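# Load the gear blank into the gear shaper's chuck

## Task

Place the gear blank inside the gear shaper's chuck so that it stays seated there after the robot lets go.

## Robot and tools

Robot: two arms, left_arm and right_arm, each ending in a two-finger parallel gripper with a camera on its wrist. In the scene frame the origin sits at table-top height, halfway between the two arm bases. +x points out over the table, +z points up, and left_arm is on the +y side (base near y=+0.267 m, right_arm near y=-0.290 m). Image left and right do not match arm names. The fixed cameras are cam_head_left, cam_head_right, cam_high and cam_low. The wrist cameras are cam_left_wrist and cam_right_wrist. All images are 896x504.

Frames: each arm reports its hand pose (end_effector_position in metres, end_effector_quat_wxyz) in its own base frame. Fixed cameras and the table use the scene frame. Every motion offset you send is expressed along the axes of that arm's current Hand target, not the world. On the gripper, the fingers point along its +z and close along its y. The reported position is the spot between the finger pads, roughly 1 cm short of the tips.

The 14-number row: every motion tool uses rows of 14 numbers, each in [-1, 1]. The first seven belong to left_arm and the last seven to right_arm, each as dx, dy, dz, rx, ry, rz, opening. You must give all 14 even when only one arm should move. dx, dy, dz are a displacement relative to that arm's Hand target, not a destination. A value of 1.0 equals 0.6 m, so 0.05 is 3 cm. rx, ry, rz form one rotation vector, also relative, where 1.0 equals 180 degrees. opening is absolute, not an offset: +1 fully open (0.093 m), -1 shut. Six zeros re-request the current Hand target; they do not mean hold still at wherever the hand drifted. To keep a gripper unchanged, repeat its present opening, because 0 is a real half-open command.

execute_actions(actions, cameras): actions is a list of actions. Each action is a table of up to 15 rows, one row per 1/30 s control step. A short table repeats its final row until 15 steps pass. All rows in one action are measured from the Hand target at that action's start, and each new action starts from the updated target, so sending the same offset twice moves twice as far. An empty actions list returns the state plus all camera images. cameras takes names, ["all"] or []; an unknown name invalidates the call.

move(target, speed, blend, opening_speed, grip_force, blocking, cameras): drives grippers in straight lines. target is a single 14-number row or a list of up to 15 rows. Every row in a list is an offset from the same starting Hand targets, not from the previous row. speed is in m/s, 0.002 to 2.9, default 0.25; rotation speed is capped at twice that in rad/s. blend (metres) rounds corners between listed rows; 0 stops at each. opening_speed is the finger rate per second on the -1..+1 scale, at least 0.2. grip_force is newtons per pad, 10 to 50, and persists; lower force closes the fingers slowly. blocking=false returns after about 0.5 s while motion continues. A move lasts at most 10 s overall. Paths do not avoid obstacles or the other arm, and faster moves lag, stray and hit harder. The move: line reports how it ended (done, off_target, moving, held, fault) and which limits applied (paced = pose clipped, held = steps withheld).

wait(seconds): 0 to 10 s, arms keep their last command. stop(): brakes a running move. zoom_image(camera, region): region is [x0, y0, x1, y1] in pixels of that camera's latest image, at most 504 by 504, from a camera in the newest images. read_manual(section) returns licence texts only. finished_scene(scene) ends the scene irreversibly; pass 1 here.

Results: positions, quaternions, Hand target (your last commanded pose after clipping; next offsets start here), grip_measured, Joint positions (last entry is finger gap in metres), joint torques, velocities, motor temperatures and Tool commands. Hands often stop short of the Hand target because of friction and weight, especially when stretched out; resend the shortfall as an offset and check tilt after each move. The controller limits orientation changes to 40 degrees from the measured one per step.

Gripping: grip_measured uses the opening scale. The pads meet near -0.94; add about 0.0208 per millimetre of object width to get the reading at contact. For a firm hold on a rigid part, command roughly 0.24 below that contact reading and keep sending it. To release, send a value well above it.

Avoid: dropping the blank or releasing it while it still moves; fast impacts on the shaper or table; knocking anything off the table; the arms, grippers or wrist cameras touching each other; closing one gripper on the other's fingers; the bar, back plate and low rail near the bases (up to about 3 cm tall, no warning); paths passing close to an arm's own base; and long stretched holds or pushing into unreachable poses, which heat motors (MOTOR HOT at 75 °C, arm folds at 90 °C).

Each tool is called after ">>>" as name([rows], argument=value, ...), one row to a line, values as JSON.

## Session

>>> execute_actions(actions=[])

>>> zoom_image(camera="cam_head_right", region=[400, 280, 700, 500])

>>> zoom_image(camera="cam_head_left", region=[400, 280, 700, 500])

Scene clock: 0.00 s.
left_arm: end_effector_position=(+0.2728, -0.0255, +0.3953) grip_measured=+1.000 end_effector_quat_wxyz=(+0.704, -0.045, +0.681, -0.197) | right_arm: end_effector_position=(+0.3499, +0.1873, +0.5038) grip_measured=+1.000 end_effector_quat_wxyz=(+0.621, -0.085, +0.647, +0.434)
Joint positions: left_arm=[0.083 0.633 0.838 -0.132 0.289 -0.36 0.093] | right_arm=[0.318 1.247 1.429 -0.02 -0.418 0.545 0.093]
Joint velocities: within noise
Joint torques (N m): no reading
Motor temperatures (°C): left_arm=[25 25 32 26 22 25 22] | right_arm=[23 27 32 33 24 25 25]
Heat: left arm: 32 °C; right arm: 33 °C.
Hand target: left_arm +0.2732, -0.0258, +0.3948; +0.702, -0.045, +0.683, -0.198 | right_arm +0.3458, +0.1864, +0.5107; +0.626, -0.088, +0.641, +0.436
Tool commands: left_gripper/opening=+1.0 right_gripper/opening=+1.0
camera_calibration:
cam_left_wrist: T_world_to_cam=[[-0.207448, -0.922329, 0.325997, -0.0934895], [-0.411329, -0.220115, -0.88451, 0.493415], [0.887566, -0.317582, -0.333719, -0.0343383], [0, 0, 0, 1]] pos_world=[0.214039, 0.0114748, 0.455448]
cam_right_wrist: T_world_to_cam=[[0.643924, -0.60222, -0.471903, 0.125357], [-0.515054, 0.114891, -0.849423, 0.62596], [0.565757, 0.79002, -0.236195, -0.141351], [0, 0, 0, 1]] pos_world=[0.321654, 0.115246, 0.557475]

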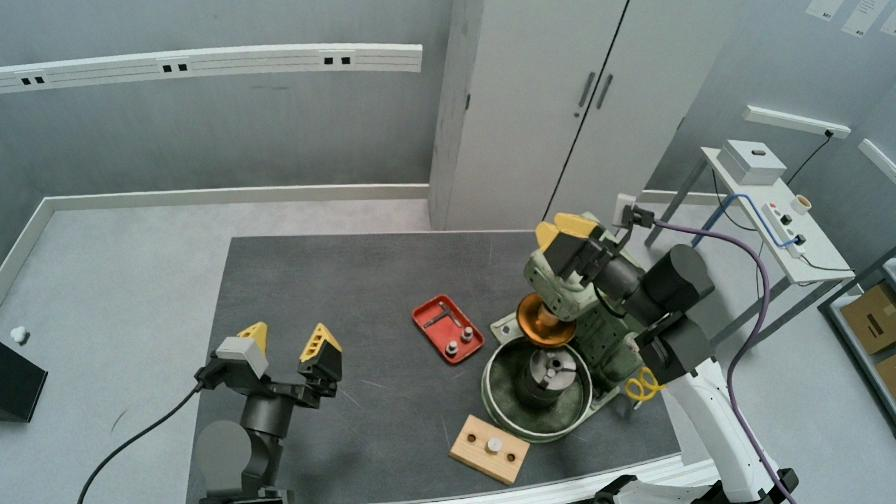

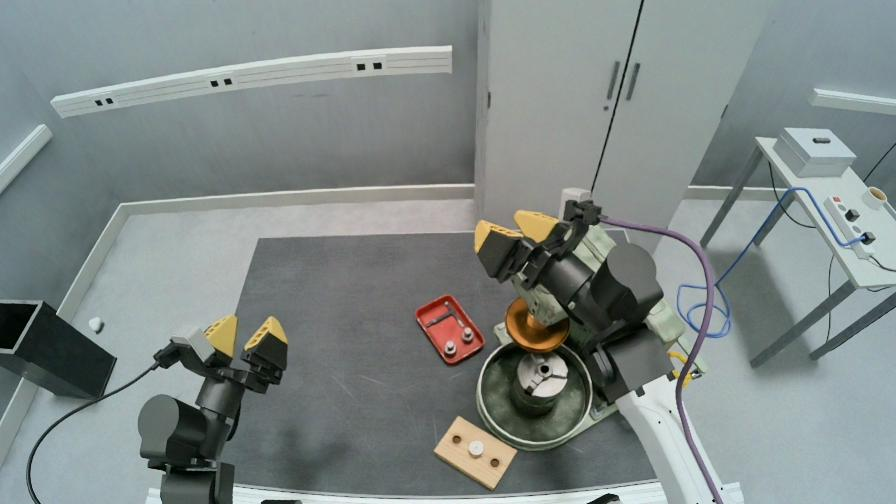

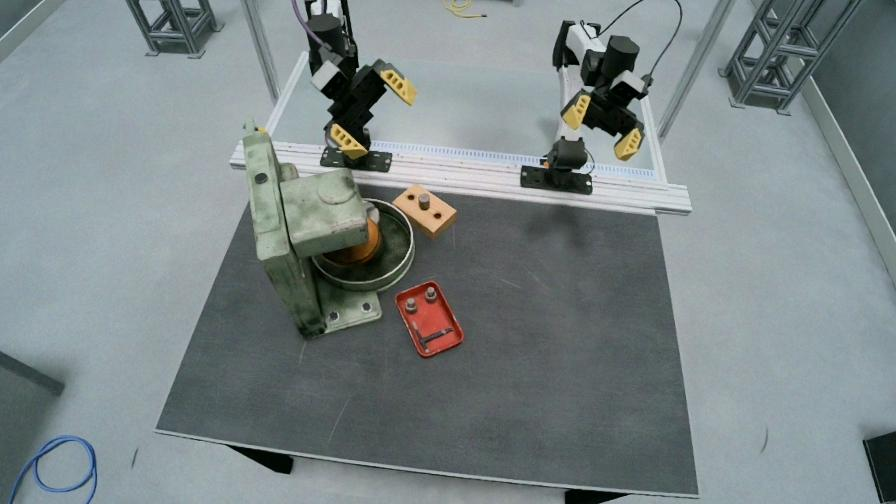

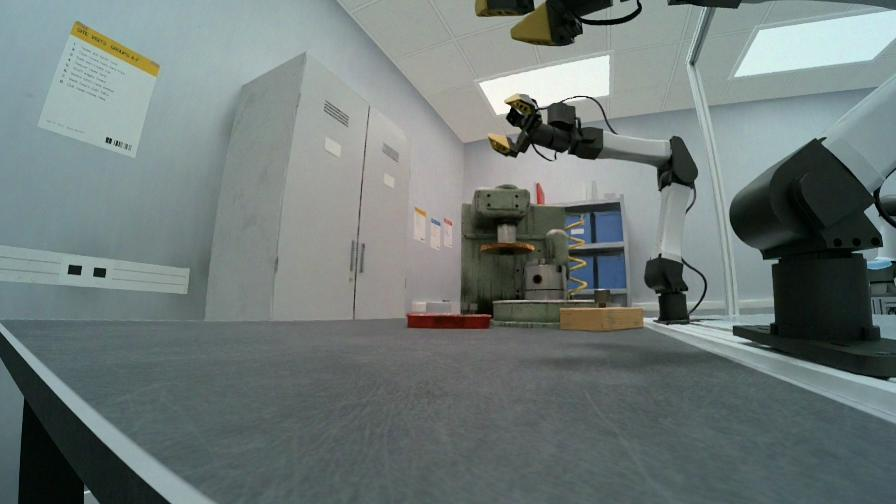

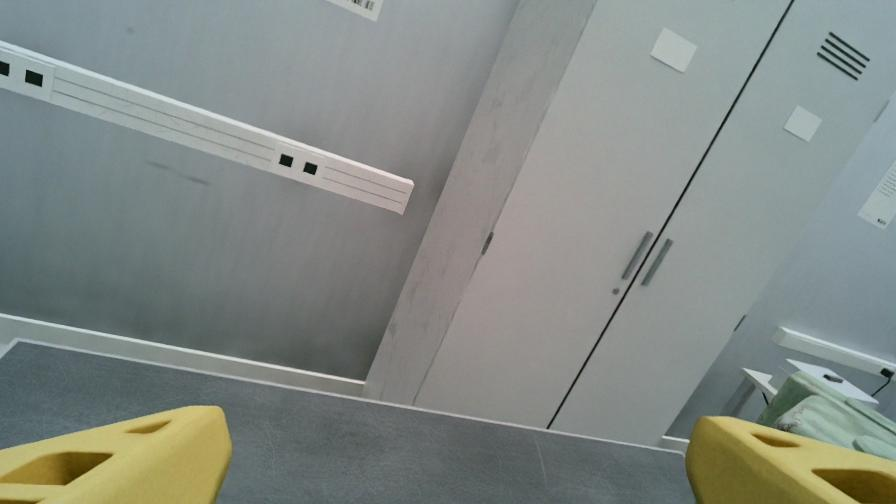

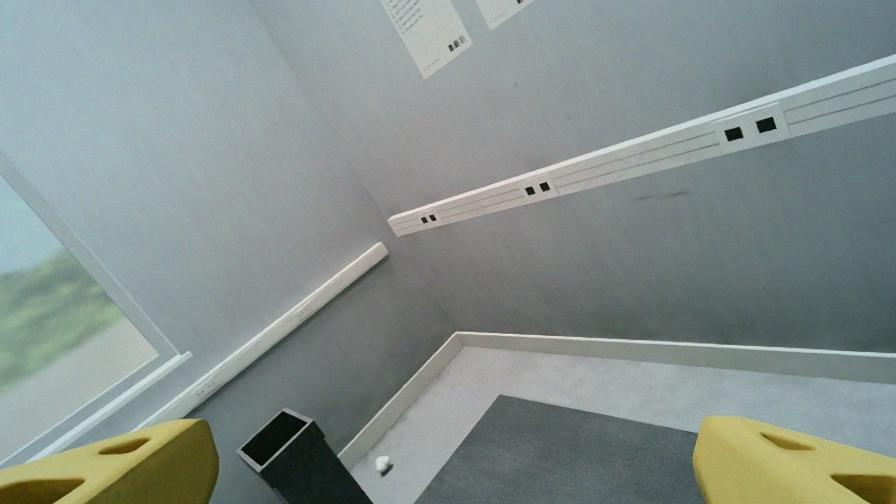

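Scaled by 1.680 from the camera's 896x504 image, which has a finer 1280x720 frame.

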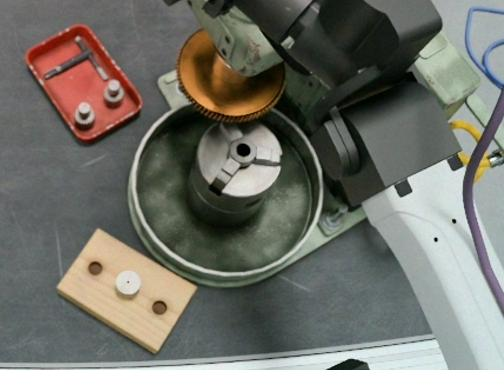

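Scaled by 1.680 from the camera's 896x504 image, which has a finer 1280x720 frame.

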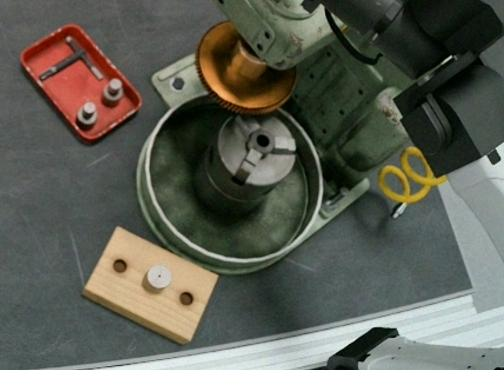

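>>> move(target=[0,0,0,0,0,0,1,0.5902,-0.0567,-0.3537,0.0137,0.2481,-0.1628,1], speed=0.3, cameras=["cam_right_wrist"])

Scene clock: 25.80 s.
left_arm: end_effector_position=(+0.2728, -0.0255, +0.3953) grip_measured=+1.000 end_effector_quat_wxyz=(+0.704, -0.045, +0.681, -0.197) | right_arm: end_effector_position=(+0.1455, +0.1791, +0.1573) grip_measured=+1.000 end_effector_quat_wxyz=(+0.437, -0.386, +0.790, +0.191)
Joint positions: left_arm=[0.083 0.633 0.838 -0.132 0.289 -0.36 0.093] | right_arm=[0.923 0.454 0.456 -0.579 0.048 -0.012 0.093]
Joint torques (N m): left_arm=[0.06 0.55 6.91 2.24 0.03 0.1] | right_arm=[0.36 0.27 6.16 2.4 0.13 0.12]
Motor temperatures (°C): left_arm=[25 25 34 30 22 25 22] | right_arm=[23 29 35 38 24 25 25]
Heat: left arm: 34 °C; right arm: 38 °C.
Hand target: left_arm +0.2732, -0.0258, +0.3948; +0.702, -0.045, +0.683, -0.198 | right_arm +0.1426, +0.1772, +0.1500; +0.427, -0.387, +0.795, +0.188
Off the commanded pose: left_arm 0.001 m, 0 deg | right_arm 0.008 m, 1 deg.
move: done
camera_calibration:
cam_right_wrist: T_world_to_cam=[[0.769979, -0.637679, 0.0223144, -0.00114038], [-0.532869, -0.661873, -0.527234, 0.318266], [0.350975, 0.394068, -0.849427, 0.0975515], [0, 0, 0, 1]] pos_world=[0.136234, 0.171483, 0.250689]
Images, in order (width x height): cam_right_wrist 896x504.

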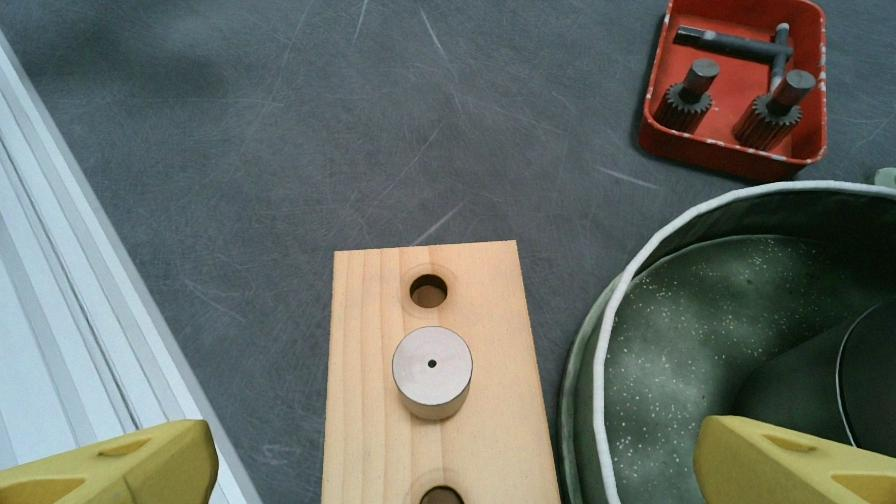

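>>> move([
  [0,0,0,0,0,0,1,0.0632,0.0125,0.1448,0,0,0.004,1],
  [0,0,0,0,0,0,1,0.0632,0.0125,0.1448,0,0,0.004,-0.6],
], speed=0.15, opening_speed=1.0, cameras=["cam_right_wrist"])

Scene clock: 38.97 s.
left_arm: end_effector_position=(+0.2728, -0.0255, +0.3953) grip_measured=+1.000 end_effector_quat_wxyz=(+0.704, -0.045, +0.681, -0.197) | right_arm: end_effector_position=(+0.1699, +0.2189, +0.0712) grip_measured=-0.480 end_effector_quat_wxyz=(+0.423, -0.382, +0.801, +0.186)
Joint positions: left_arm=[0.083 0.633 0.838 -0.132 0.289 -0.36 0.093] | right_arm=[0.962 0.869 0.2 0.055 0.085 0.028 0.022]
Joint torques (N m): left_arm=[0.1 0.55 6.97 2.24 0.02 0.09] | right_arm=[-1.2 -0.76 5.56 2.94 -0.08 -0.1]
Heat: left arm: 35 °C; right arm: 40 °C.
Hand target: left_arm +0.2732, -0.0258, +0.3948; +0.702, -0.045, +0.683, -0.198 | right_arm +0.1703, +0.2195, +0.0694; +0.426, -0.382, +0.798, +0.191
Off the commanded pose: left_arm 0.001 m, 0 deg | right_arm 0.002 m, 1 deg.
move: done; target 2's new opening was sent with right_arm's hand 0.020 m and 4 deg from that target
camera_calibration:
cam_right_wrist: T_world_to_cam=[[0.760909, -0.64875, 0.0119179, 0.0120617], [-0.557768, -0.663362, -0.498845, 0.314822], [0.331531, 0.372928, -0.866609, 0.0093445], [0, 0, 0, 1]] pos_world=[0.163322, 0.213181, 0.165002]
Images, in order (width x height): cam_right_wrist 896x504.

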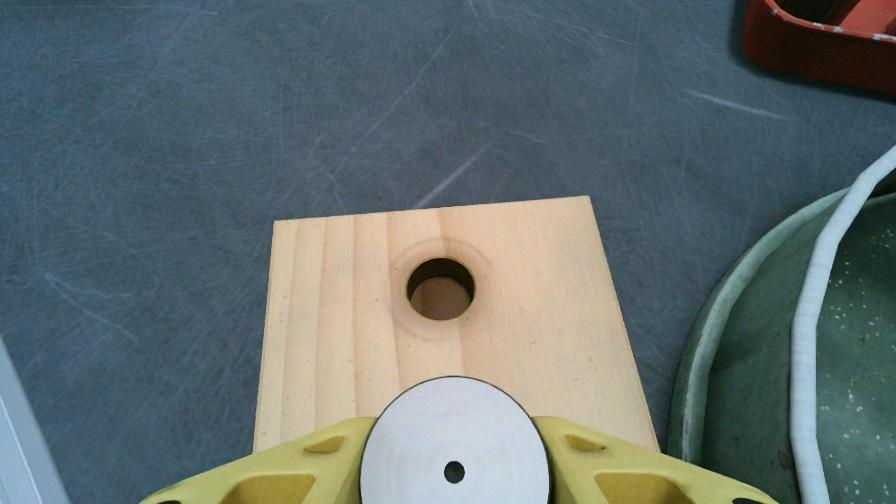

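>>> move([
  [0,0,0,0,0,0,1,-0.1501,0.0019,-0.1055,0,0,0,-0.6],
  [0,0,0,0,0,0,1,-0.2072,-0.2317,-0.2110,0.1556,-0.0160,0.1044,-0.6],
], speed=0.2, blend=0.03, cameras=["cam_right_wrist","cam_low"])

>>> zoom_image(camera="cam_low", region=[480, 190, 640, 310])

Scene clock: 59.47 s.
left_arm: end_effector_position=(+0.2728, -0.0255, +0.3953) grip_measured=+1.000 end_effector_quat_wxyz=(+0.704, -0.045, +0.681, -0.197) | right_arm: end_effector_position=(+0.2472, +0.1070, +0.2241) grip_measured=-0.494 end_effector_quat_wxyz=(+0.465, -0.144, +0.872, +0.062)
Joint positions: left_arm=[0.083 0.633 0.838 -0.132 0.289 -0.36 0.093] | right_arm=[0.528 0.755 0.781 -0.634 0.192 0.1 0.021]
Joint torques (N m): left_arm=[0.08 0.54 6.94 2.26 0.03 0.1] | right_arm=[-1.07 -0.65 10.81 2.69 0.21 0.07]
Motor temperatures (°C): left_arm=[25 25 36 32 22 25 22] | right_arm=[23 28 36 43 24 25 26]
Heat: left arm: 36 °C; right arm: 43 °C.
Hand target: left_arm +0.2732, -0.0258, +0.3948; +0.702, -0.045, +0.683, -0.198 | right_arm +0.2531, +0.1068, +0.2462; +0.488, -0.129, +0.860, +0.069
Off the commanded pose: left_arm 0.001 m, 0 deg | right_arm 0.023 m, 4 deg.
move: off_target (right_arm)
camera_calibration:
cam_right_wrist: T_world_to_cam=[[0.297349, -0.954685, 0.0126225, 0.0259919], [-0.818252, -0.261623, -0.511876, 0.384349], [0.491983, 0.141877, -0.858967, 0.141312], [0, 0, 0, 1]] pos_world=[0.237243, 0.105319, 0.317793]
Images, in order (width x height): cam_low 896x504, cam_right_wrist 896x504.

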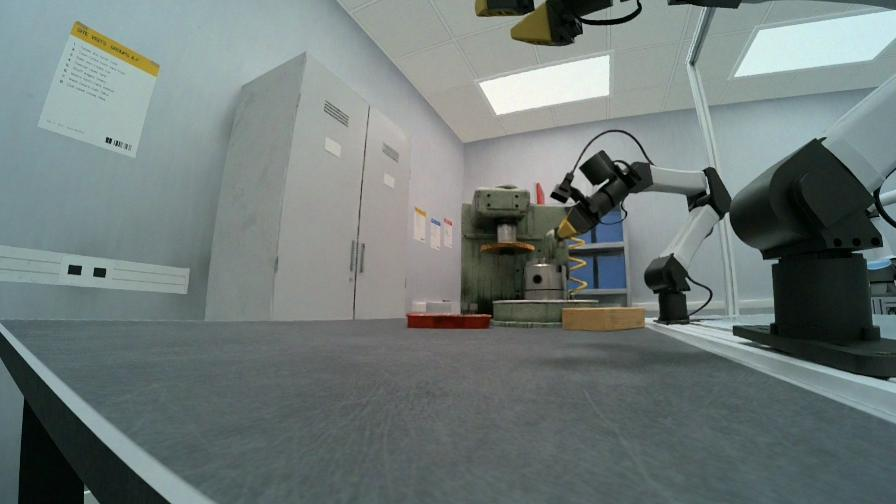

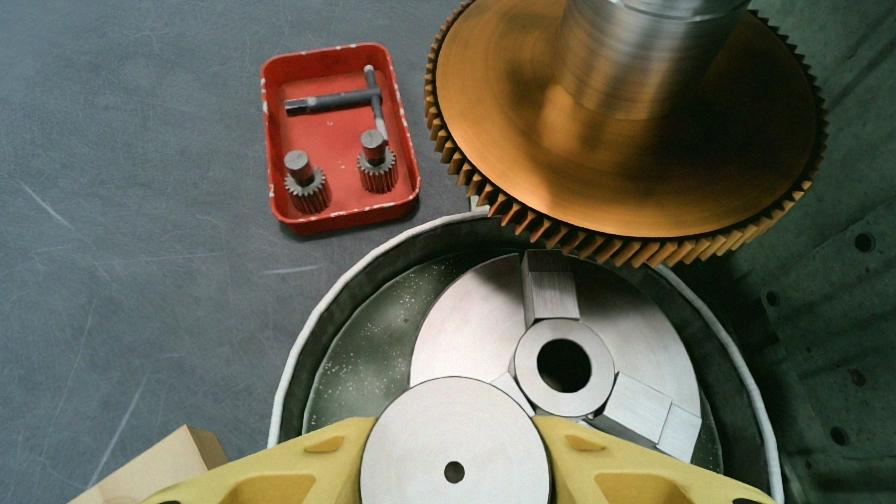

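Scaled by 3.150 from the camera's 896x504 image, which has a finer 1280x720 frame.

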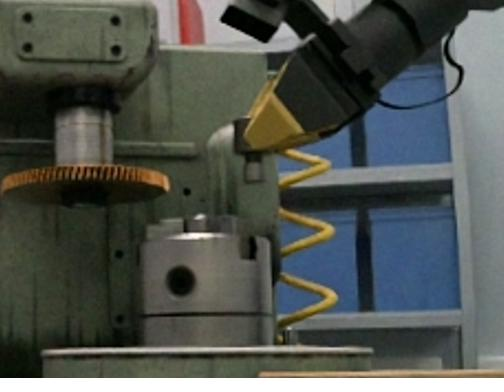

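>>> move(target=[0,0,0,0,0,0,1,0.0022,-0.0565,0.0742,0,0,0.0045,-0.6], speed=0.1, cameras=["cam_low","cam_head_left","cam_head_right","cam_right_wrist"])

>>> zoom_image(camera="cam_low", region=[510, 230, 590, 300])

>>> zoom_image(camera="cam_head_left", region=[510, 325, 600, 395])

>>> zoom_image(camera="cam_head_right", region=[500, 325, 590, 395])

Scene clock: 75.27 s.
left_arm: end_effector_position=(+0.2728, -0.0255, +0.3953) grip_measured=+1.000 end_effector_quat_wxyz=(+0.704, -0.045, +0.681, -0.197) | right_arm: end_effector_position=(+0.2918, +0.0836, +0.2148) grip_measured=-0.494 end_effector_quat_wxyz=(+0.467, -0.122, +0.873, +0.068)
Joint positions: left_arm=[0.083 0.633 0.838 -0.132 0.289 -0.36 0.093] | right_arm=[0.276 0.88 0.769 -0.478 -0.006 0.001 0.021]
Joint torques (N m): left_arm=[0.08 0.61 6.94 2.24 0.01 0.11] | right_arm=[-1.13 -1.72 6.68 3.24 -0.05 -0.13]
Heat: left arm: 36 °C; right arm: 42 °C.
Hand target: left_arm +0.2732, -0.0258, +0.3948; +0.702, -0.045, +0.683, -0.198 | right_arm +0.2988, +0.0851, +0.2225; +0.488, -0.123, +0.861, +0.072
Off the commanded pose: left_arm 0.001 m, 0 deg | right_arm 0.011 m, 3 deg.
move: off_target (right_arm)
camera_calibration:
cam_right_wrist: T_world_to_cam=[[0.265883, -0.96384, -0.0178374, 0.00703237], [-0.827249, -0.218626, -0.517553, 0.410065], [0.494939, 0.152365, -0.855465, 0.112228], [0, 0, 0, 1]] pos_world=[0.281811, 0.0793293, 0.308363]
Images, in order (width x height): cam_head_left 896x504, cam_head_right 896x504, cam_low 896x504, cam_right_wrist 896x504.

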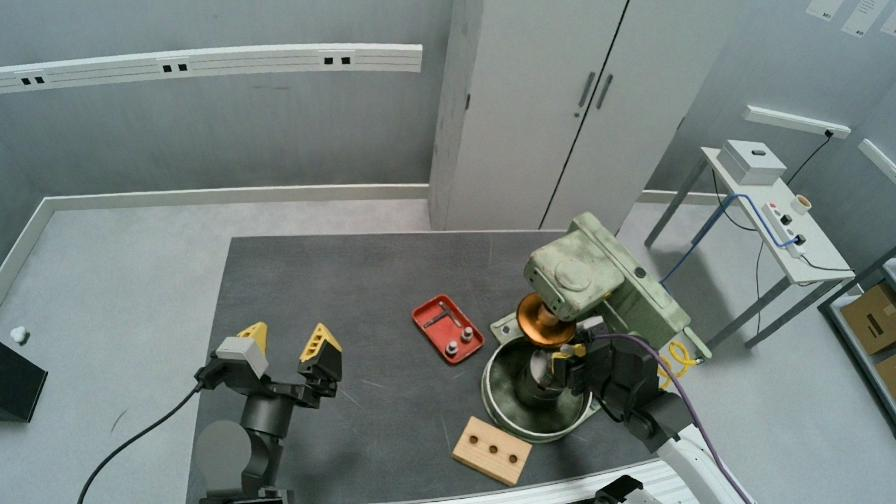

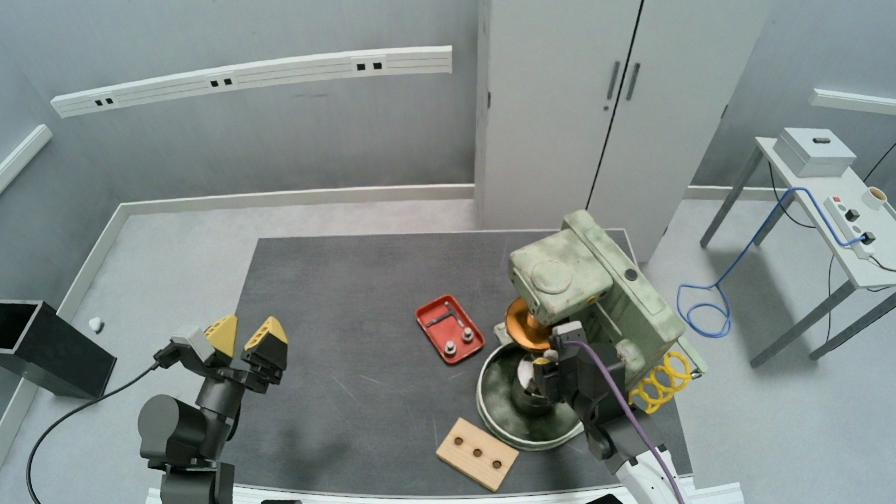

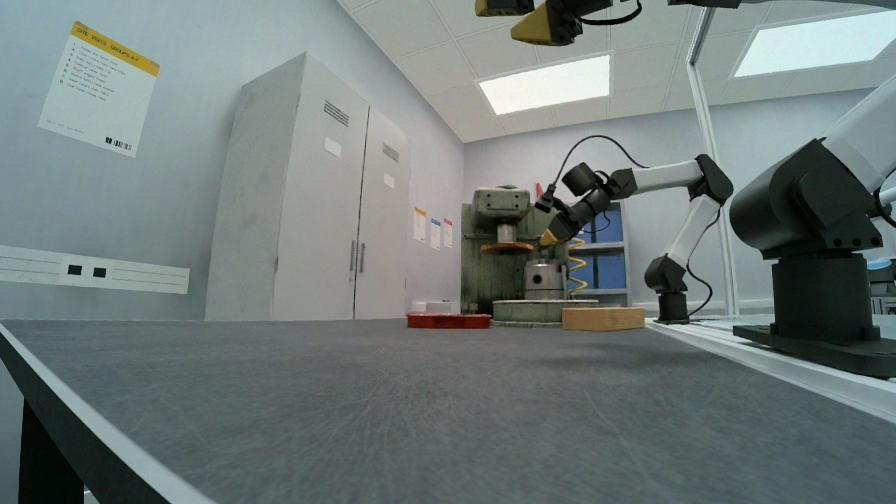

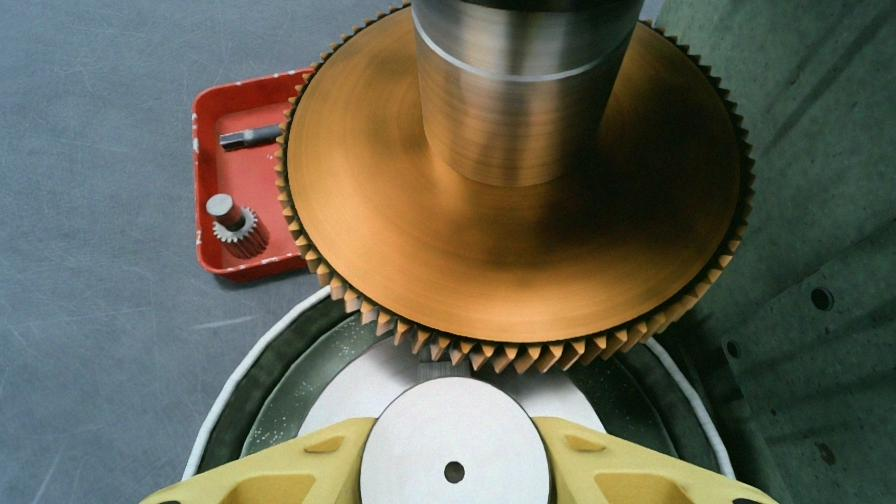

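Scaled by 6.300 from the camera's 896x504 image, which has a finer 1280x720 frame.

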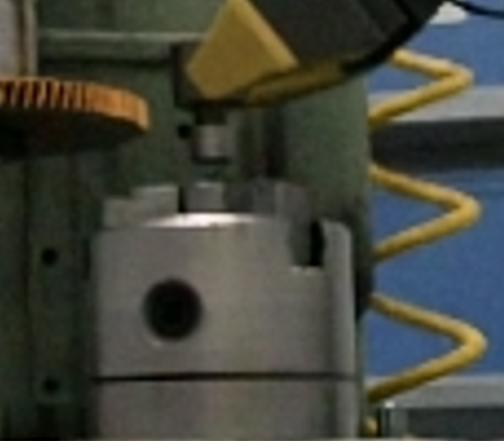

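Scaled by 5.600 from the camera's 896x504 image, which has a finer 1280x720 frame.

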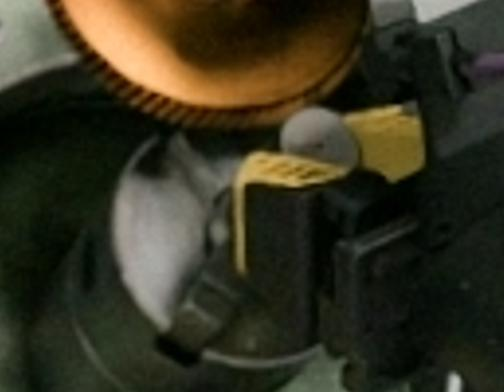

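Scaled by 5.600 from the camera's 896x504 image, which has a finer 1280x720 frame.

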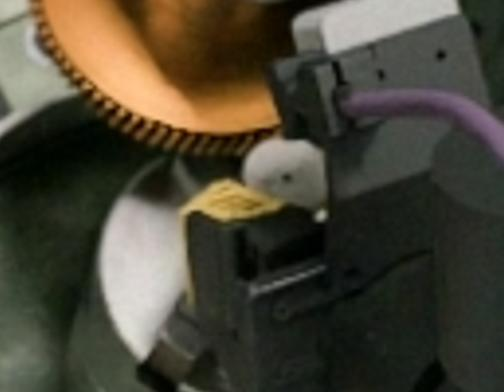

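>>> move(target=[0,0,0,0,0,0,1,0.0267,-0.0002,0.0135,0,0.003,0,-0.6], speed=0.06)

Scene clock: 86.80 s.
left_arm: end_effector_position=(+0.2728, -0.0255, +0.3953) grip_measured=+1.000 end_effector_quat_wxyz=(+0.704, -0.045, +0.681, -0.197) | right_arm: end_effector_position=(+0.2957, +0.0849, +0.2048) grip_measured=-0.494 end_effector_quat_wxyz=(+0.476, -0.123, +0.868, +0.069)
Joint positions: left_arm=[0.083 0.633 0.838 -0.132 0.289 -0.36 0.093] | right_arm=[0.276 0.88 0.712 -0.4 -0.007 -0.001 0.021]
Joint torques (N m): left_arm=[0.14 0.57 6.97 2.25 0.01 0.12] | right_arm=[-1.21 -2.13 5.82 3 -0.05 -0.1]
Heat: left arm: 36 °C; right arm: 44 °C.
Hand target: left_arm +0.2732, -0.0258, +0.3948; +0.702, -0.045, +0.683, -0.198 | right_arm +0.2976, +0.0847, +0.2046; +0.484, -0.123, +0.864, +0.072
Off the commanded pose: left_arm 0.001 m, 0 deg | right_arm 0.002 m, 1 deg.
move: done

>>> move(target=[0,0,0,0,0,0,1,0.0068,0.0002,-0.005,0,0.010,0,-0.6], speed=0.06, cameras=["cam_low"])

>>> zoom_image(camera="cam_low", region=[510, 230, 590, 300])

Scene clock: 94.53 s.
left_arm: end_effector_position=(+0.2728, -0.0255, +0.3953) grip_measured=+1.000 end_effector_quat_wxyz=(+0.704, -0.045, +0.681, -0.197) | right_arm: end_effector_position=(+0.2956, +0.0849, +0.2046) grip_measured=-0.494 end_effector_quat_wxyz=(+0.475, -0.123, +0.868, +0.069)
Joint positions: left_arm=[0.083 0.633 0.838 -0.132 0.289 -0.36 0.093] | right_arm=[0.276 0.88 0.712 -0.401 -0.007 -0.001 0.021]
Joint torques (N m): left_arm=[0.1 0.58 6.94 2.26 0.02 0.1] | right_arm=[-1.21 -2.21 7.3 2.36 -0.06 -0.1]
Heat: left arm: 37 °C; right arm: 44 °C.
Hand target: left_arm +0.2732, -0.0258, +0.3948; +0.702, -0.045, +0.683, -0.198 | right_arm +0.2931, +0.0835, +0.2027; +0.470, -0.124, +0.871, +0.070
Off the commanded pose: left_arm 0.001 m, 0 deg | right_arm 0.003 m, 1 deg.
move: done
Images, in order (width x height): cam_low 896x504.

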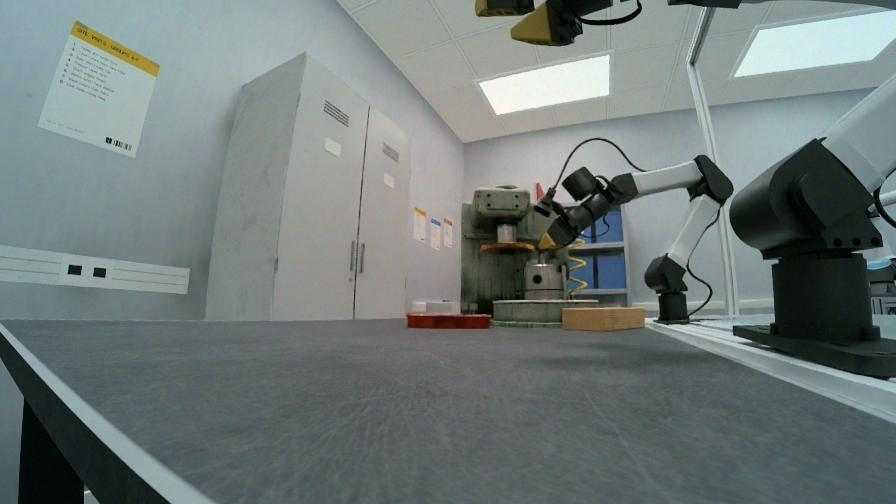

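Scaled by 6.300 from the camera's 896x504 image, which has a finer 1280x720 frame.

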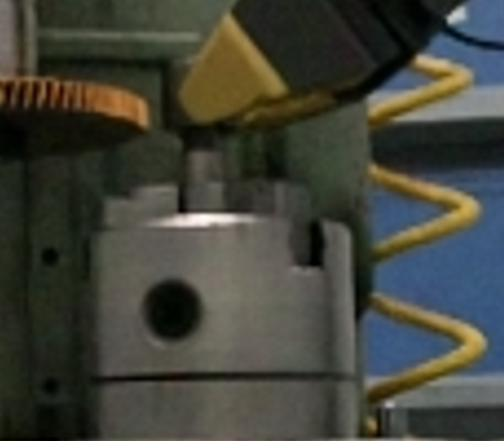

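>>> move([
  [0,0,0,0,0,0,1,-0.0573,0.0033,-0.0380,0,0,0,-0.6],
  [0,0,0,0,0,0,1,-0.0328,0.0007,-0.0147,0,-0.016,0,-0.6],
], speed=[0.2,0.08], cameras=["cam_low"])

>>> zoom_image(camera="cam_low", region=[510, 230, 590, 300])

Scene clock: 105.33 s.
left_arm: end_effector_position=(+0.2728, -0.0255, +0.3953) grip_measured=+1.000 end_effector_quat_wxyz=(+0.704, -0.045, +0.681, -0.197) | right_arm: end_effector_position=(+0.2909, +0.0836, +0.2119) grip_measured=-0.494 end_effector_quat_wxyz=(+0.464, -0.124, +0.875, +0.067)
Joint positions: left_arm=[0.083 0.633 0.838 -0.132 0.289 -0.36 0.093] | right_arm=[0.276 0.879 0.762 -0.478 -0.007 -0.001 0.021]
Joint torques (N m): left_arm=[0.1 0.54 6.91 2.25 0.02 0.11] | right_arm=[-0.96 -2.97 6.61 3.17 -0.03 -0.08]
Heat: left arm: 37 °C; right arm: 43 °C.
Hand target: left_arm +0.2732, -0.0258, +0.3948; +0.702, -0.045, +0.683, -0.198 | right_arm +0.2963, +0.0848, +0.2240; +0.492, -0.123, +0.859, +0.073
Off the commanded pose: left_arm 0.001 m, 0 deg | right_arm 0.013 m, 4 deg.
move: off_target (right_arm)
Images, in order (width x height): cam_low 896x504.

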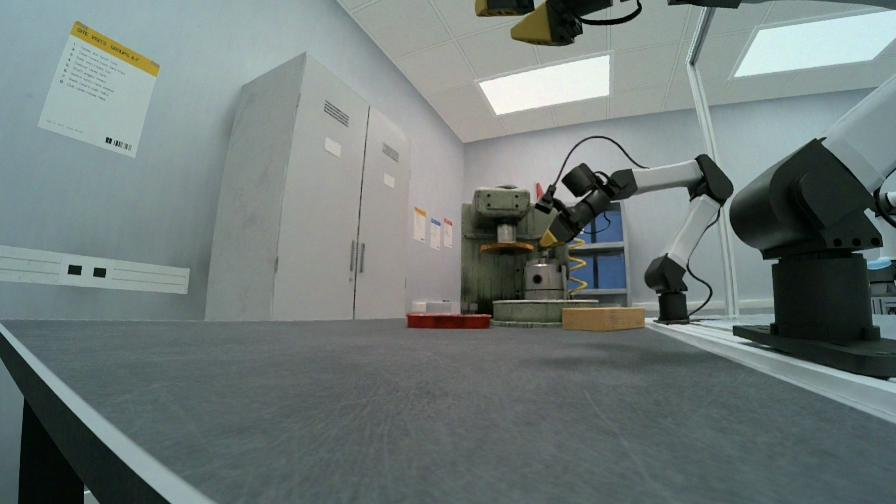

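Scaled by 6.300 from the camera's 896x504 image, which has a finer 1280x720 frame.

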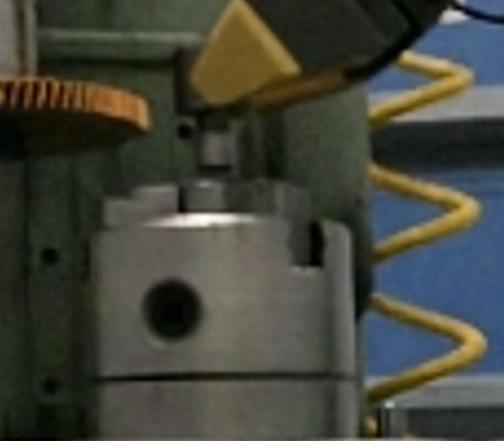

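>>> move(target=[0,0,0,0,0,0,1,0.021,-0.0006,0.0105,0,0,0,-0.6], speed=0.04)

Scene clock: 112.67 s.
left_arm: end_effector_position=(+0.2728, -0.0255, +0.3953) grip_measured=+1.000 end_effector_quat_wxyz=(+0.704, -0.045, +0.681, -0.197) | right_arm: end_effector_position=(+0.2922, +0.0841, +0.2048) grip_measured=-0.494 end_effector_quat_wxyz=(+0.475, -0.123, +0.869, +0.069)
Joint positions: left_arm=[0.083 0.633 0.838 -0.132 0.289 -0.36 0.093] | right_arm=[0.276 0.864 0.708 -0.413 -0.008 -0.001 0.021]
Joint torques (N m): left_arm=[0.1 0.54 6.94 2.25 0.02 0.11] | right_arm=[-1.16 -2.52 6.26 3.05 -0.05 -0.1]
Heat: left arm: 37 °C; right arm: 44 °C.
Hand target: left_arm +0.2732, -0.0258, +0.3948; +0.702, -0.045, +0.683, -0.198 | right_arm +0.2955, +0.0842, +0.2100; +0.492, -0.123, +0.859, +0.073
Off the commanded pose: left_arm 0.001 m, 0 deg | right_arm 0.006 m, 2 deg.
move: done

>>> move(target=[0,0,0,0,0,0,1,0.0185,-0.0010,0.0066,0,0.006,0,-0.6], speed=0.05, cameras=["cam_low"])

>>> zoom_image(camera="cam_low", region=[510, 230, 590, 300])

Scene clock: 116.30 s.
left_arm: end_effector_position=(+0.2728, -0.0255, +0.3953) grip_measured=+1.000 end_effector_quat_wxyz=(+0.704, -0.045, +0.681, -0.197) | right_arm: end_effector_position=(+0.2936, +0.0835, +0.2042) grip_measured=-0.494 end_effector_quat_wxyz=(+0.485, -0.121, +0.863, +0.070)
Joint positions: left_arm=[0.083 0.633 0.838 -0.132 0.289 -0.36 0.093] | right_arm=[0.272 0.855 0.685 -0.378 -0.009 -0.002 0.021]
Joint torques (N m): left_arm=[0.1 0.58 6.9 2.25 0.01 0.11] | right_arm=[-1.18 -1.74 5.48 2.83 -0.11 -0.1]
Heat: left arm: 37 °C; right arm: 45 °C.
Hand target: left_arm +0.2732, -0.0258, +0.3948; +0.702, -0.045, +0.683, -0.198 | right_arm +0.2935, +0.0831, +0.1984; +0.484, -0.123, +0.864, +0.072
Off the commanded pose: left_arm 0.001 m, 0 deg | right_arm 0.006 m, 0 deg.
move: done
Images, in order (width x height): cam_low 896x504.

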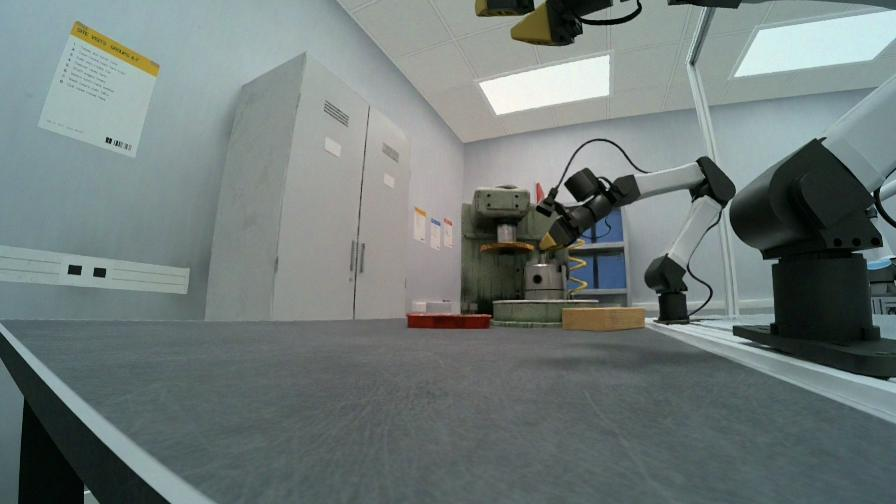

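Scaled by 6.300 from the camera's 896x504 image, which has a finer 1280x720 frame.

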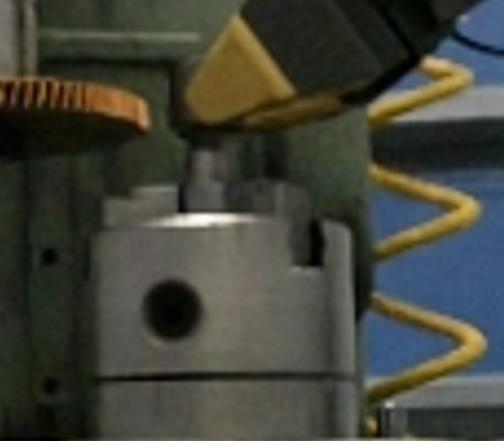

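>>> move([
  [0,0,0,0,0,0,1,-0.0638,0.0055,-0.0417,0,0.0094,0,-0.6],
  [0,0,0,0,0,0,1,-0.038,0.0015,-0.02,0,-0.005,0,-0.6],
], speed=[0.2,0.08])

Scene clock: 134.50 s.
left_arm: end_effector_position=(+0.2728, -0.0255, +0.3953) grip_measured=+1.000 end_effector_quat_wxyz=(+0.704, -0.045, +0.681, -0.197) | right_arm: end_effector_position=(+0.2895, +0.0824, +0.2114) grip_measured=-0.494 end_effector_quat_wxyz=(+0.462, -0.123, +0.876, +0.067)
Joint positions: left_arm=[0.083 0.633 0.838 -0.132 0.289 -0.36 0.093] | right_arm=[0.272 0.875 0.762 -0.487 -0.009 -0.002 0.021]
Joint torques (N m): left_arm=[0.12 0.58 6.97 2.25 0.02 0.1] | right_arm=[-0.79 -2.99 6.58 3.2 -0.02 -0.07]
Heat: left arm: 37 °C; right arm: 46 °C.
Hand target: left_arm +0.2732, -0.0258, +0.3948; +0.702, -0.045, +0.683, -0.198 | right_arm +0.2949, +0.0843, +0.2240; +0.490, -0.123, +0.860, +0.073
Off the commanded pose: left_arm 0.001 m, 0 deg | right_arm 0.014 m, 4 deg.
move: off_target (right_arm)

>>> move(target=[0,0,0,0,0,0,1,0.0237,0.0012,0.0125,0,0.004,0,-0.6], speed=0.05)

Scene clock: 139.03 s.
left_arm: end_effector_position=(+0.2728, -0.0255, +0.3953) grip_measured=+1.000 end_effector_quat_wxyz=(+0.704, -0.045, +0.681, -0.197) | right_arm: end_effector_position=(+0.2915, +0.0829, +0.2035) grip_measured=-0.494 end_effector_quat_wxyz=(+0.470, -0.123, +0.871, +0.068)
Joint positions: left_arm=[0.083 0.633 0.838 -0.132 0.289 -0.36 0.093] | right_arm=[0.272 0.866 0.713 -0.427 -0.009 -0.003 0.021]
Joint torques (N m): left_arm=[0.1 0.58 6.94 2.24 0.03 0.1] | right_arm=[-0.2 -2.35 6.41 3.03 0 -0.08]
Heat: left arm: 37 °C; right arm: 47 °C.
Hand target: left_arm +0.2732, -0.0258, +0.3948; +0.702, -0.045, +0.683, -0.198 | right_arm +0.2939, +0.0849, +0.2079; +0.485, -0.123, +0.863, +0.072
Off the commanded pose: left_arm 0.001 m, 0 deg | right_arm 0.005 m, 2 deg.
move: done

>>> move(target=[0,0,0,0,0,0,1,0.0190,-0.0003,0.0075,0,0.005,0,-0.6], speed=0.05, cameras=["cam_low","cam_head_left","cam_head_right"])

>>> zoom_image(camera="cam_low", region=[510, 230, 590, 300])

Scene clock: 143.33 s.
left_arm: end_effector_position=(+0.2728, -0.0255, +0.3953) grip_measured=+1.000 end_effector_quat_wxyz=(+0.704, -0.045, +0.681, -0.197) | right_arm: end_effector_position=(+0.2913, +0.0829, +0.2008) grip_measured=-0.494 end_effector_quat_wxyz=(+0.476, -0.122, +0.868, +0.069)
Joint positions: left_arm=[0.083 0.633 0.838 -0.132 0.289 -0.36 0.093] | right_arm=[0.272 0.855 0.687 -0.399 -0.009 -0.003 0.021]
Joint torques (N m): left_arm=[0.08 0.53 6.93 2.24 0.02 0.1] | right_arm=[-0.43 -1.5 5.3 2.92 0.01 -0.03]
Heat: left arm: 37 °C; right arm: 46 °C.
Hand target: left_arm +0.2732, -0.0258, +0.3948; +0.702, -0.045, +0.683, -0.198 | right_arm +0.2920, +0.0842, +0.1958; +0.478, -0.124, +0.867, +0.071
Off the commanded pose: left_arm 0.001 m, 0 deg | right_arm 0.005 m, 0 deg.
move: done
Images, in order (width x height): cam_head_left 896x504, cam_head_right 896x504, cam_low 896x504.

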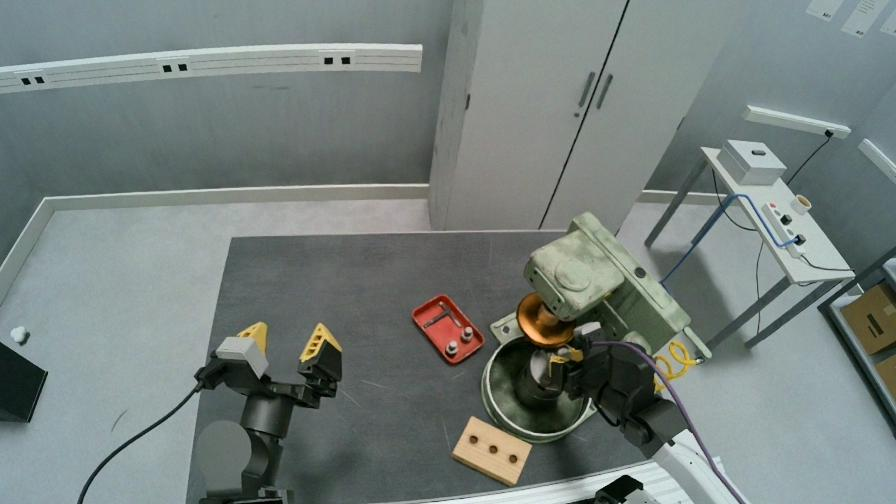

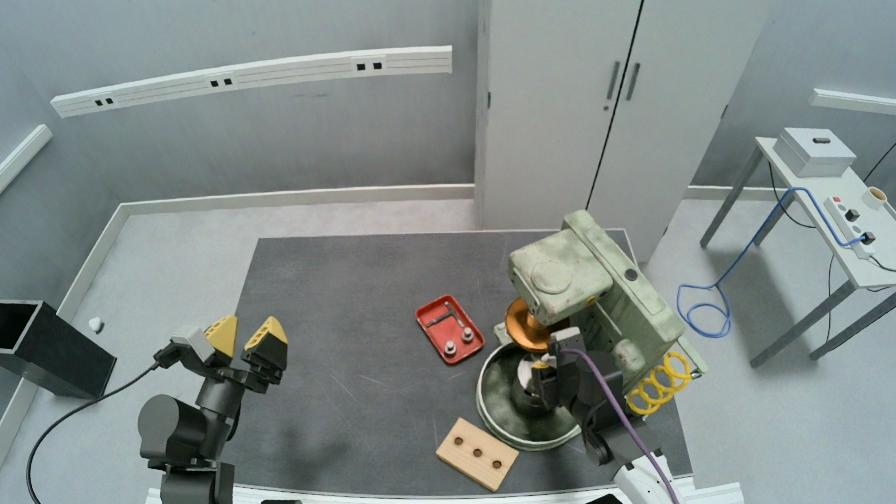

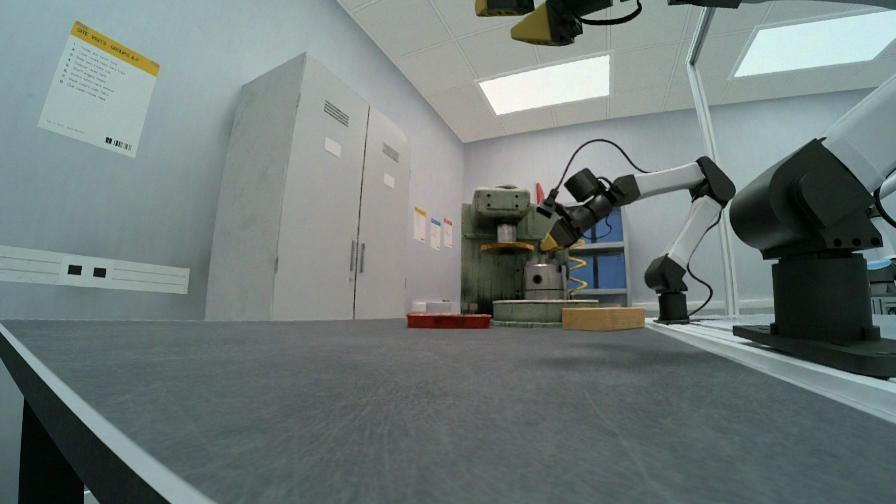

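Scaled by 6.300 from the camera's 896x504 image, which has a finer 1280x720 frame.

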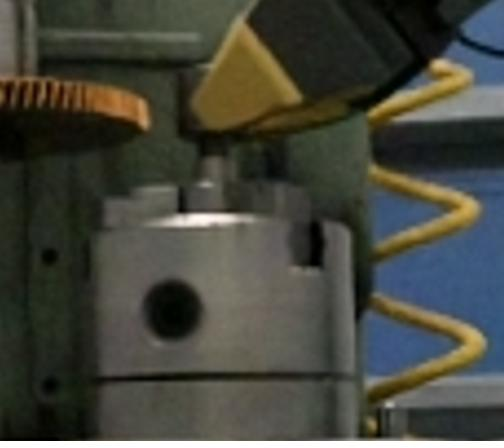

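>>> move(target=[0,0,0,0,0,0,1,0.0057,-0.0005,0.0003,0,0.015,0,-0.6], speed=0.05)

Scene clock: 148.10 s.
left_arm: end_effector_position=(+0.2728, -0.0255, +0.3953) grip_measured=+1.000 end_effector_quat_wxyz=(+0.704, -0.045, +0.681, -0.197) | right_arm: end_effector_position=(+0.2912, +0.0828, +0.2003) grip_measured=-0.495 end_effector_quat_wxyz=(+0.475, -0.122, +0.869, +0.068)
Joint positions: left_arm=[0.083 0.633 0.838 -0.132 0.289 -0.36 0.093] | right_arm=[0.272 0.856 0.687 -0.4 -0.009 -0.003 0.021]
Joint torques (N m): left_arm=[0.09 0.55 6.93 2.25 0.01 0.1] | right_arm=[-0.51 0.24 8.05 2.26 -0.02 -0.09]
Heat: left arm: 37 °C; right arm: 47 °C.
Hand target: left_arm +0.2732, -0.0258, +0.3948; +0.702, -0.045, +0.683, -0.198 | right_arm +0.2904, +0.0834, +0.1929; +0.458, -0.126, +0.878, +0.068
Off the commanded pose: left_arm 0.001 m, 0 deg | right_arm 0.008 m, 2 deg.
move: done

>>> move(target=[0,0,0,0,0,0,1,0.0115,0.0002,0.007,0,0,0,-0.6], speed=0.05)

Scene clock: 153.43 s.
left_arm: end_effector_position=(+0.2728, -0.0255, +0.3953) grip_measured=+1.000 end_effector_quat_wxyz=(+0.704, -0.045, +0.681, -0.197) | right_arm: end_effector_position=(+0.2912, +0.0828, +0.2003) grip_measured=-0.495 end_effector_quat_wxyz=(+0.475, -0.122, +0.869, +0.068)
Joint positions: left_arm=[0.083 0.633 0.838 -0.132 0.289 -0.36 0.093] | right_arm=[0.272 0.856 0.687 -0.4 -0.009 -0.003 0.021]
Joint torques (N m): left_arm=[0.1 0.55 6.94 2.24 0.01 0.11] | right_arm=[-0.32 -0.28 5.31 2.6 -0.01 -0.08]
Heat: left arm: 37 °C; right arm: 46 °C.
Hand target: left_arm +0.2732, -0.0258, +0.3948; +0.702, -0.045, +0.683, -0.198 | right_arm +0.2899, +0.0834, +0.1848; +0.458, -0.126, +0.878, +0.068
Off the commanded pose: left_arm 0.001 m, 0 deg | right_arm 0.016 m, 2 deg.
move: off_target (right_arm)

>>> move(target=[0,0,0,0,0,0,1,0.0082,0.0002,0.0055,0,0,0,-0.6], speed=0.05)

Scene clock: 156.53 s.
left_arm: end_effector_position=(+0.2728, -0.0255, +0.3953) grip_measured=+1.000 end_effector_quat_wxyz=(+0.704, -0.045, +0.681, -0.197) | right_arm: end_effector_position=(+0.2917, +0.0830, +0.1984) grip_measured=-0.495 end_effector_quat_wxyz=(+0.477, -0.122, +0.868, +0.069)
Joint positions: left_arm=[0.083 0.633 0.838 -0.132 0.289 -0.36 0.093] | right_arm=[0.272 0.855 0.676 -0.386 -0.009 -0.003 0.021]
Joint torques (N m): left_arm=[0.12 0.58 6.93 2.24 0.03 0.11] | right_arm=[-0.35 -0.29 4.38 2.68 -0.01 -0.08]
Heat: left arm: 37 °C; right arm: 46 °C.
Hand target: left_arm +0.2732, -0.0258, +0.3948; +0.702, -0.045, +0.683, -0.198 | right_arm +0.2898, +0.0836, +0.1789; +0.458, -0.126, +0.878, +0.068
Off the commanded pose: left_arm 0.001 m, 0 deg | right_arm 0.020 m, 3 deg.
move: off_target (right_arm)

>>> move(target=[0,0,0,0,0,0,1,0.0130,0.0003,0.0095,0,0.003,0,-0.6], speed=0.04)

Scene clock: 159.53 s.
left_arm: end_effector_position=(+0.2728, -0.0255, +0.3953) grip_measured=+1.000 end_effector_quat_wxyz=(+0.704, -0.045, +0.681, -0.197) | right_arm: end_effector_position=(+0.2917, +0.0830, +0.1977) grip_measured=-0.495 end_effector_quat_wxyz=(+0.484, -0.122, +0.864, +0.070)
Joint positions: left_arm=[0.083 0.633 0.838 -0.132 0.289 -0.36 0.093] | right_arm=[0.272 0.844 0.656 -0.361 -0.009 -0.003 0.021]
Joint torques (N m): left_arm=[0.1 0.61 6.97 2.26 0.02 0.11] | right_arm=[-0.2 0.92 3.66 2.67 0.01 -0.07]
Heat: left arm: 37 °C; right arm: 45 °C.
Hand target: left_arm +0.2732, -0.0258, +0.3948; +0.702, -0.045, +0.683, -0.198 | right_arm +0.2899, +0.0838, +0.1692; +0.453, -0.126, +0.880, +0.068
Off the commanded pose: left_arm 0.001 m, 0 deg | right_arm 0.028 m, 4 deg.
move: off_target (right_arm)


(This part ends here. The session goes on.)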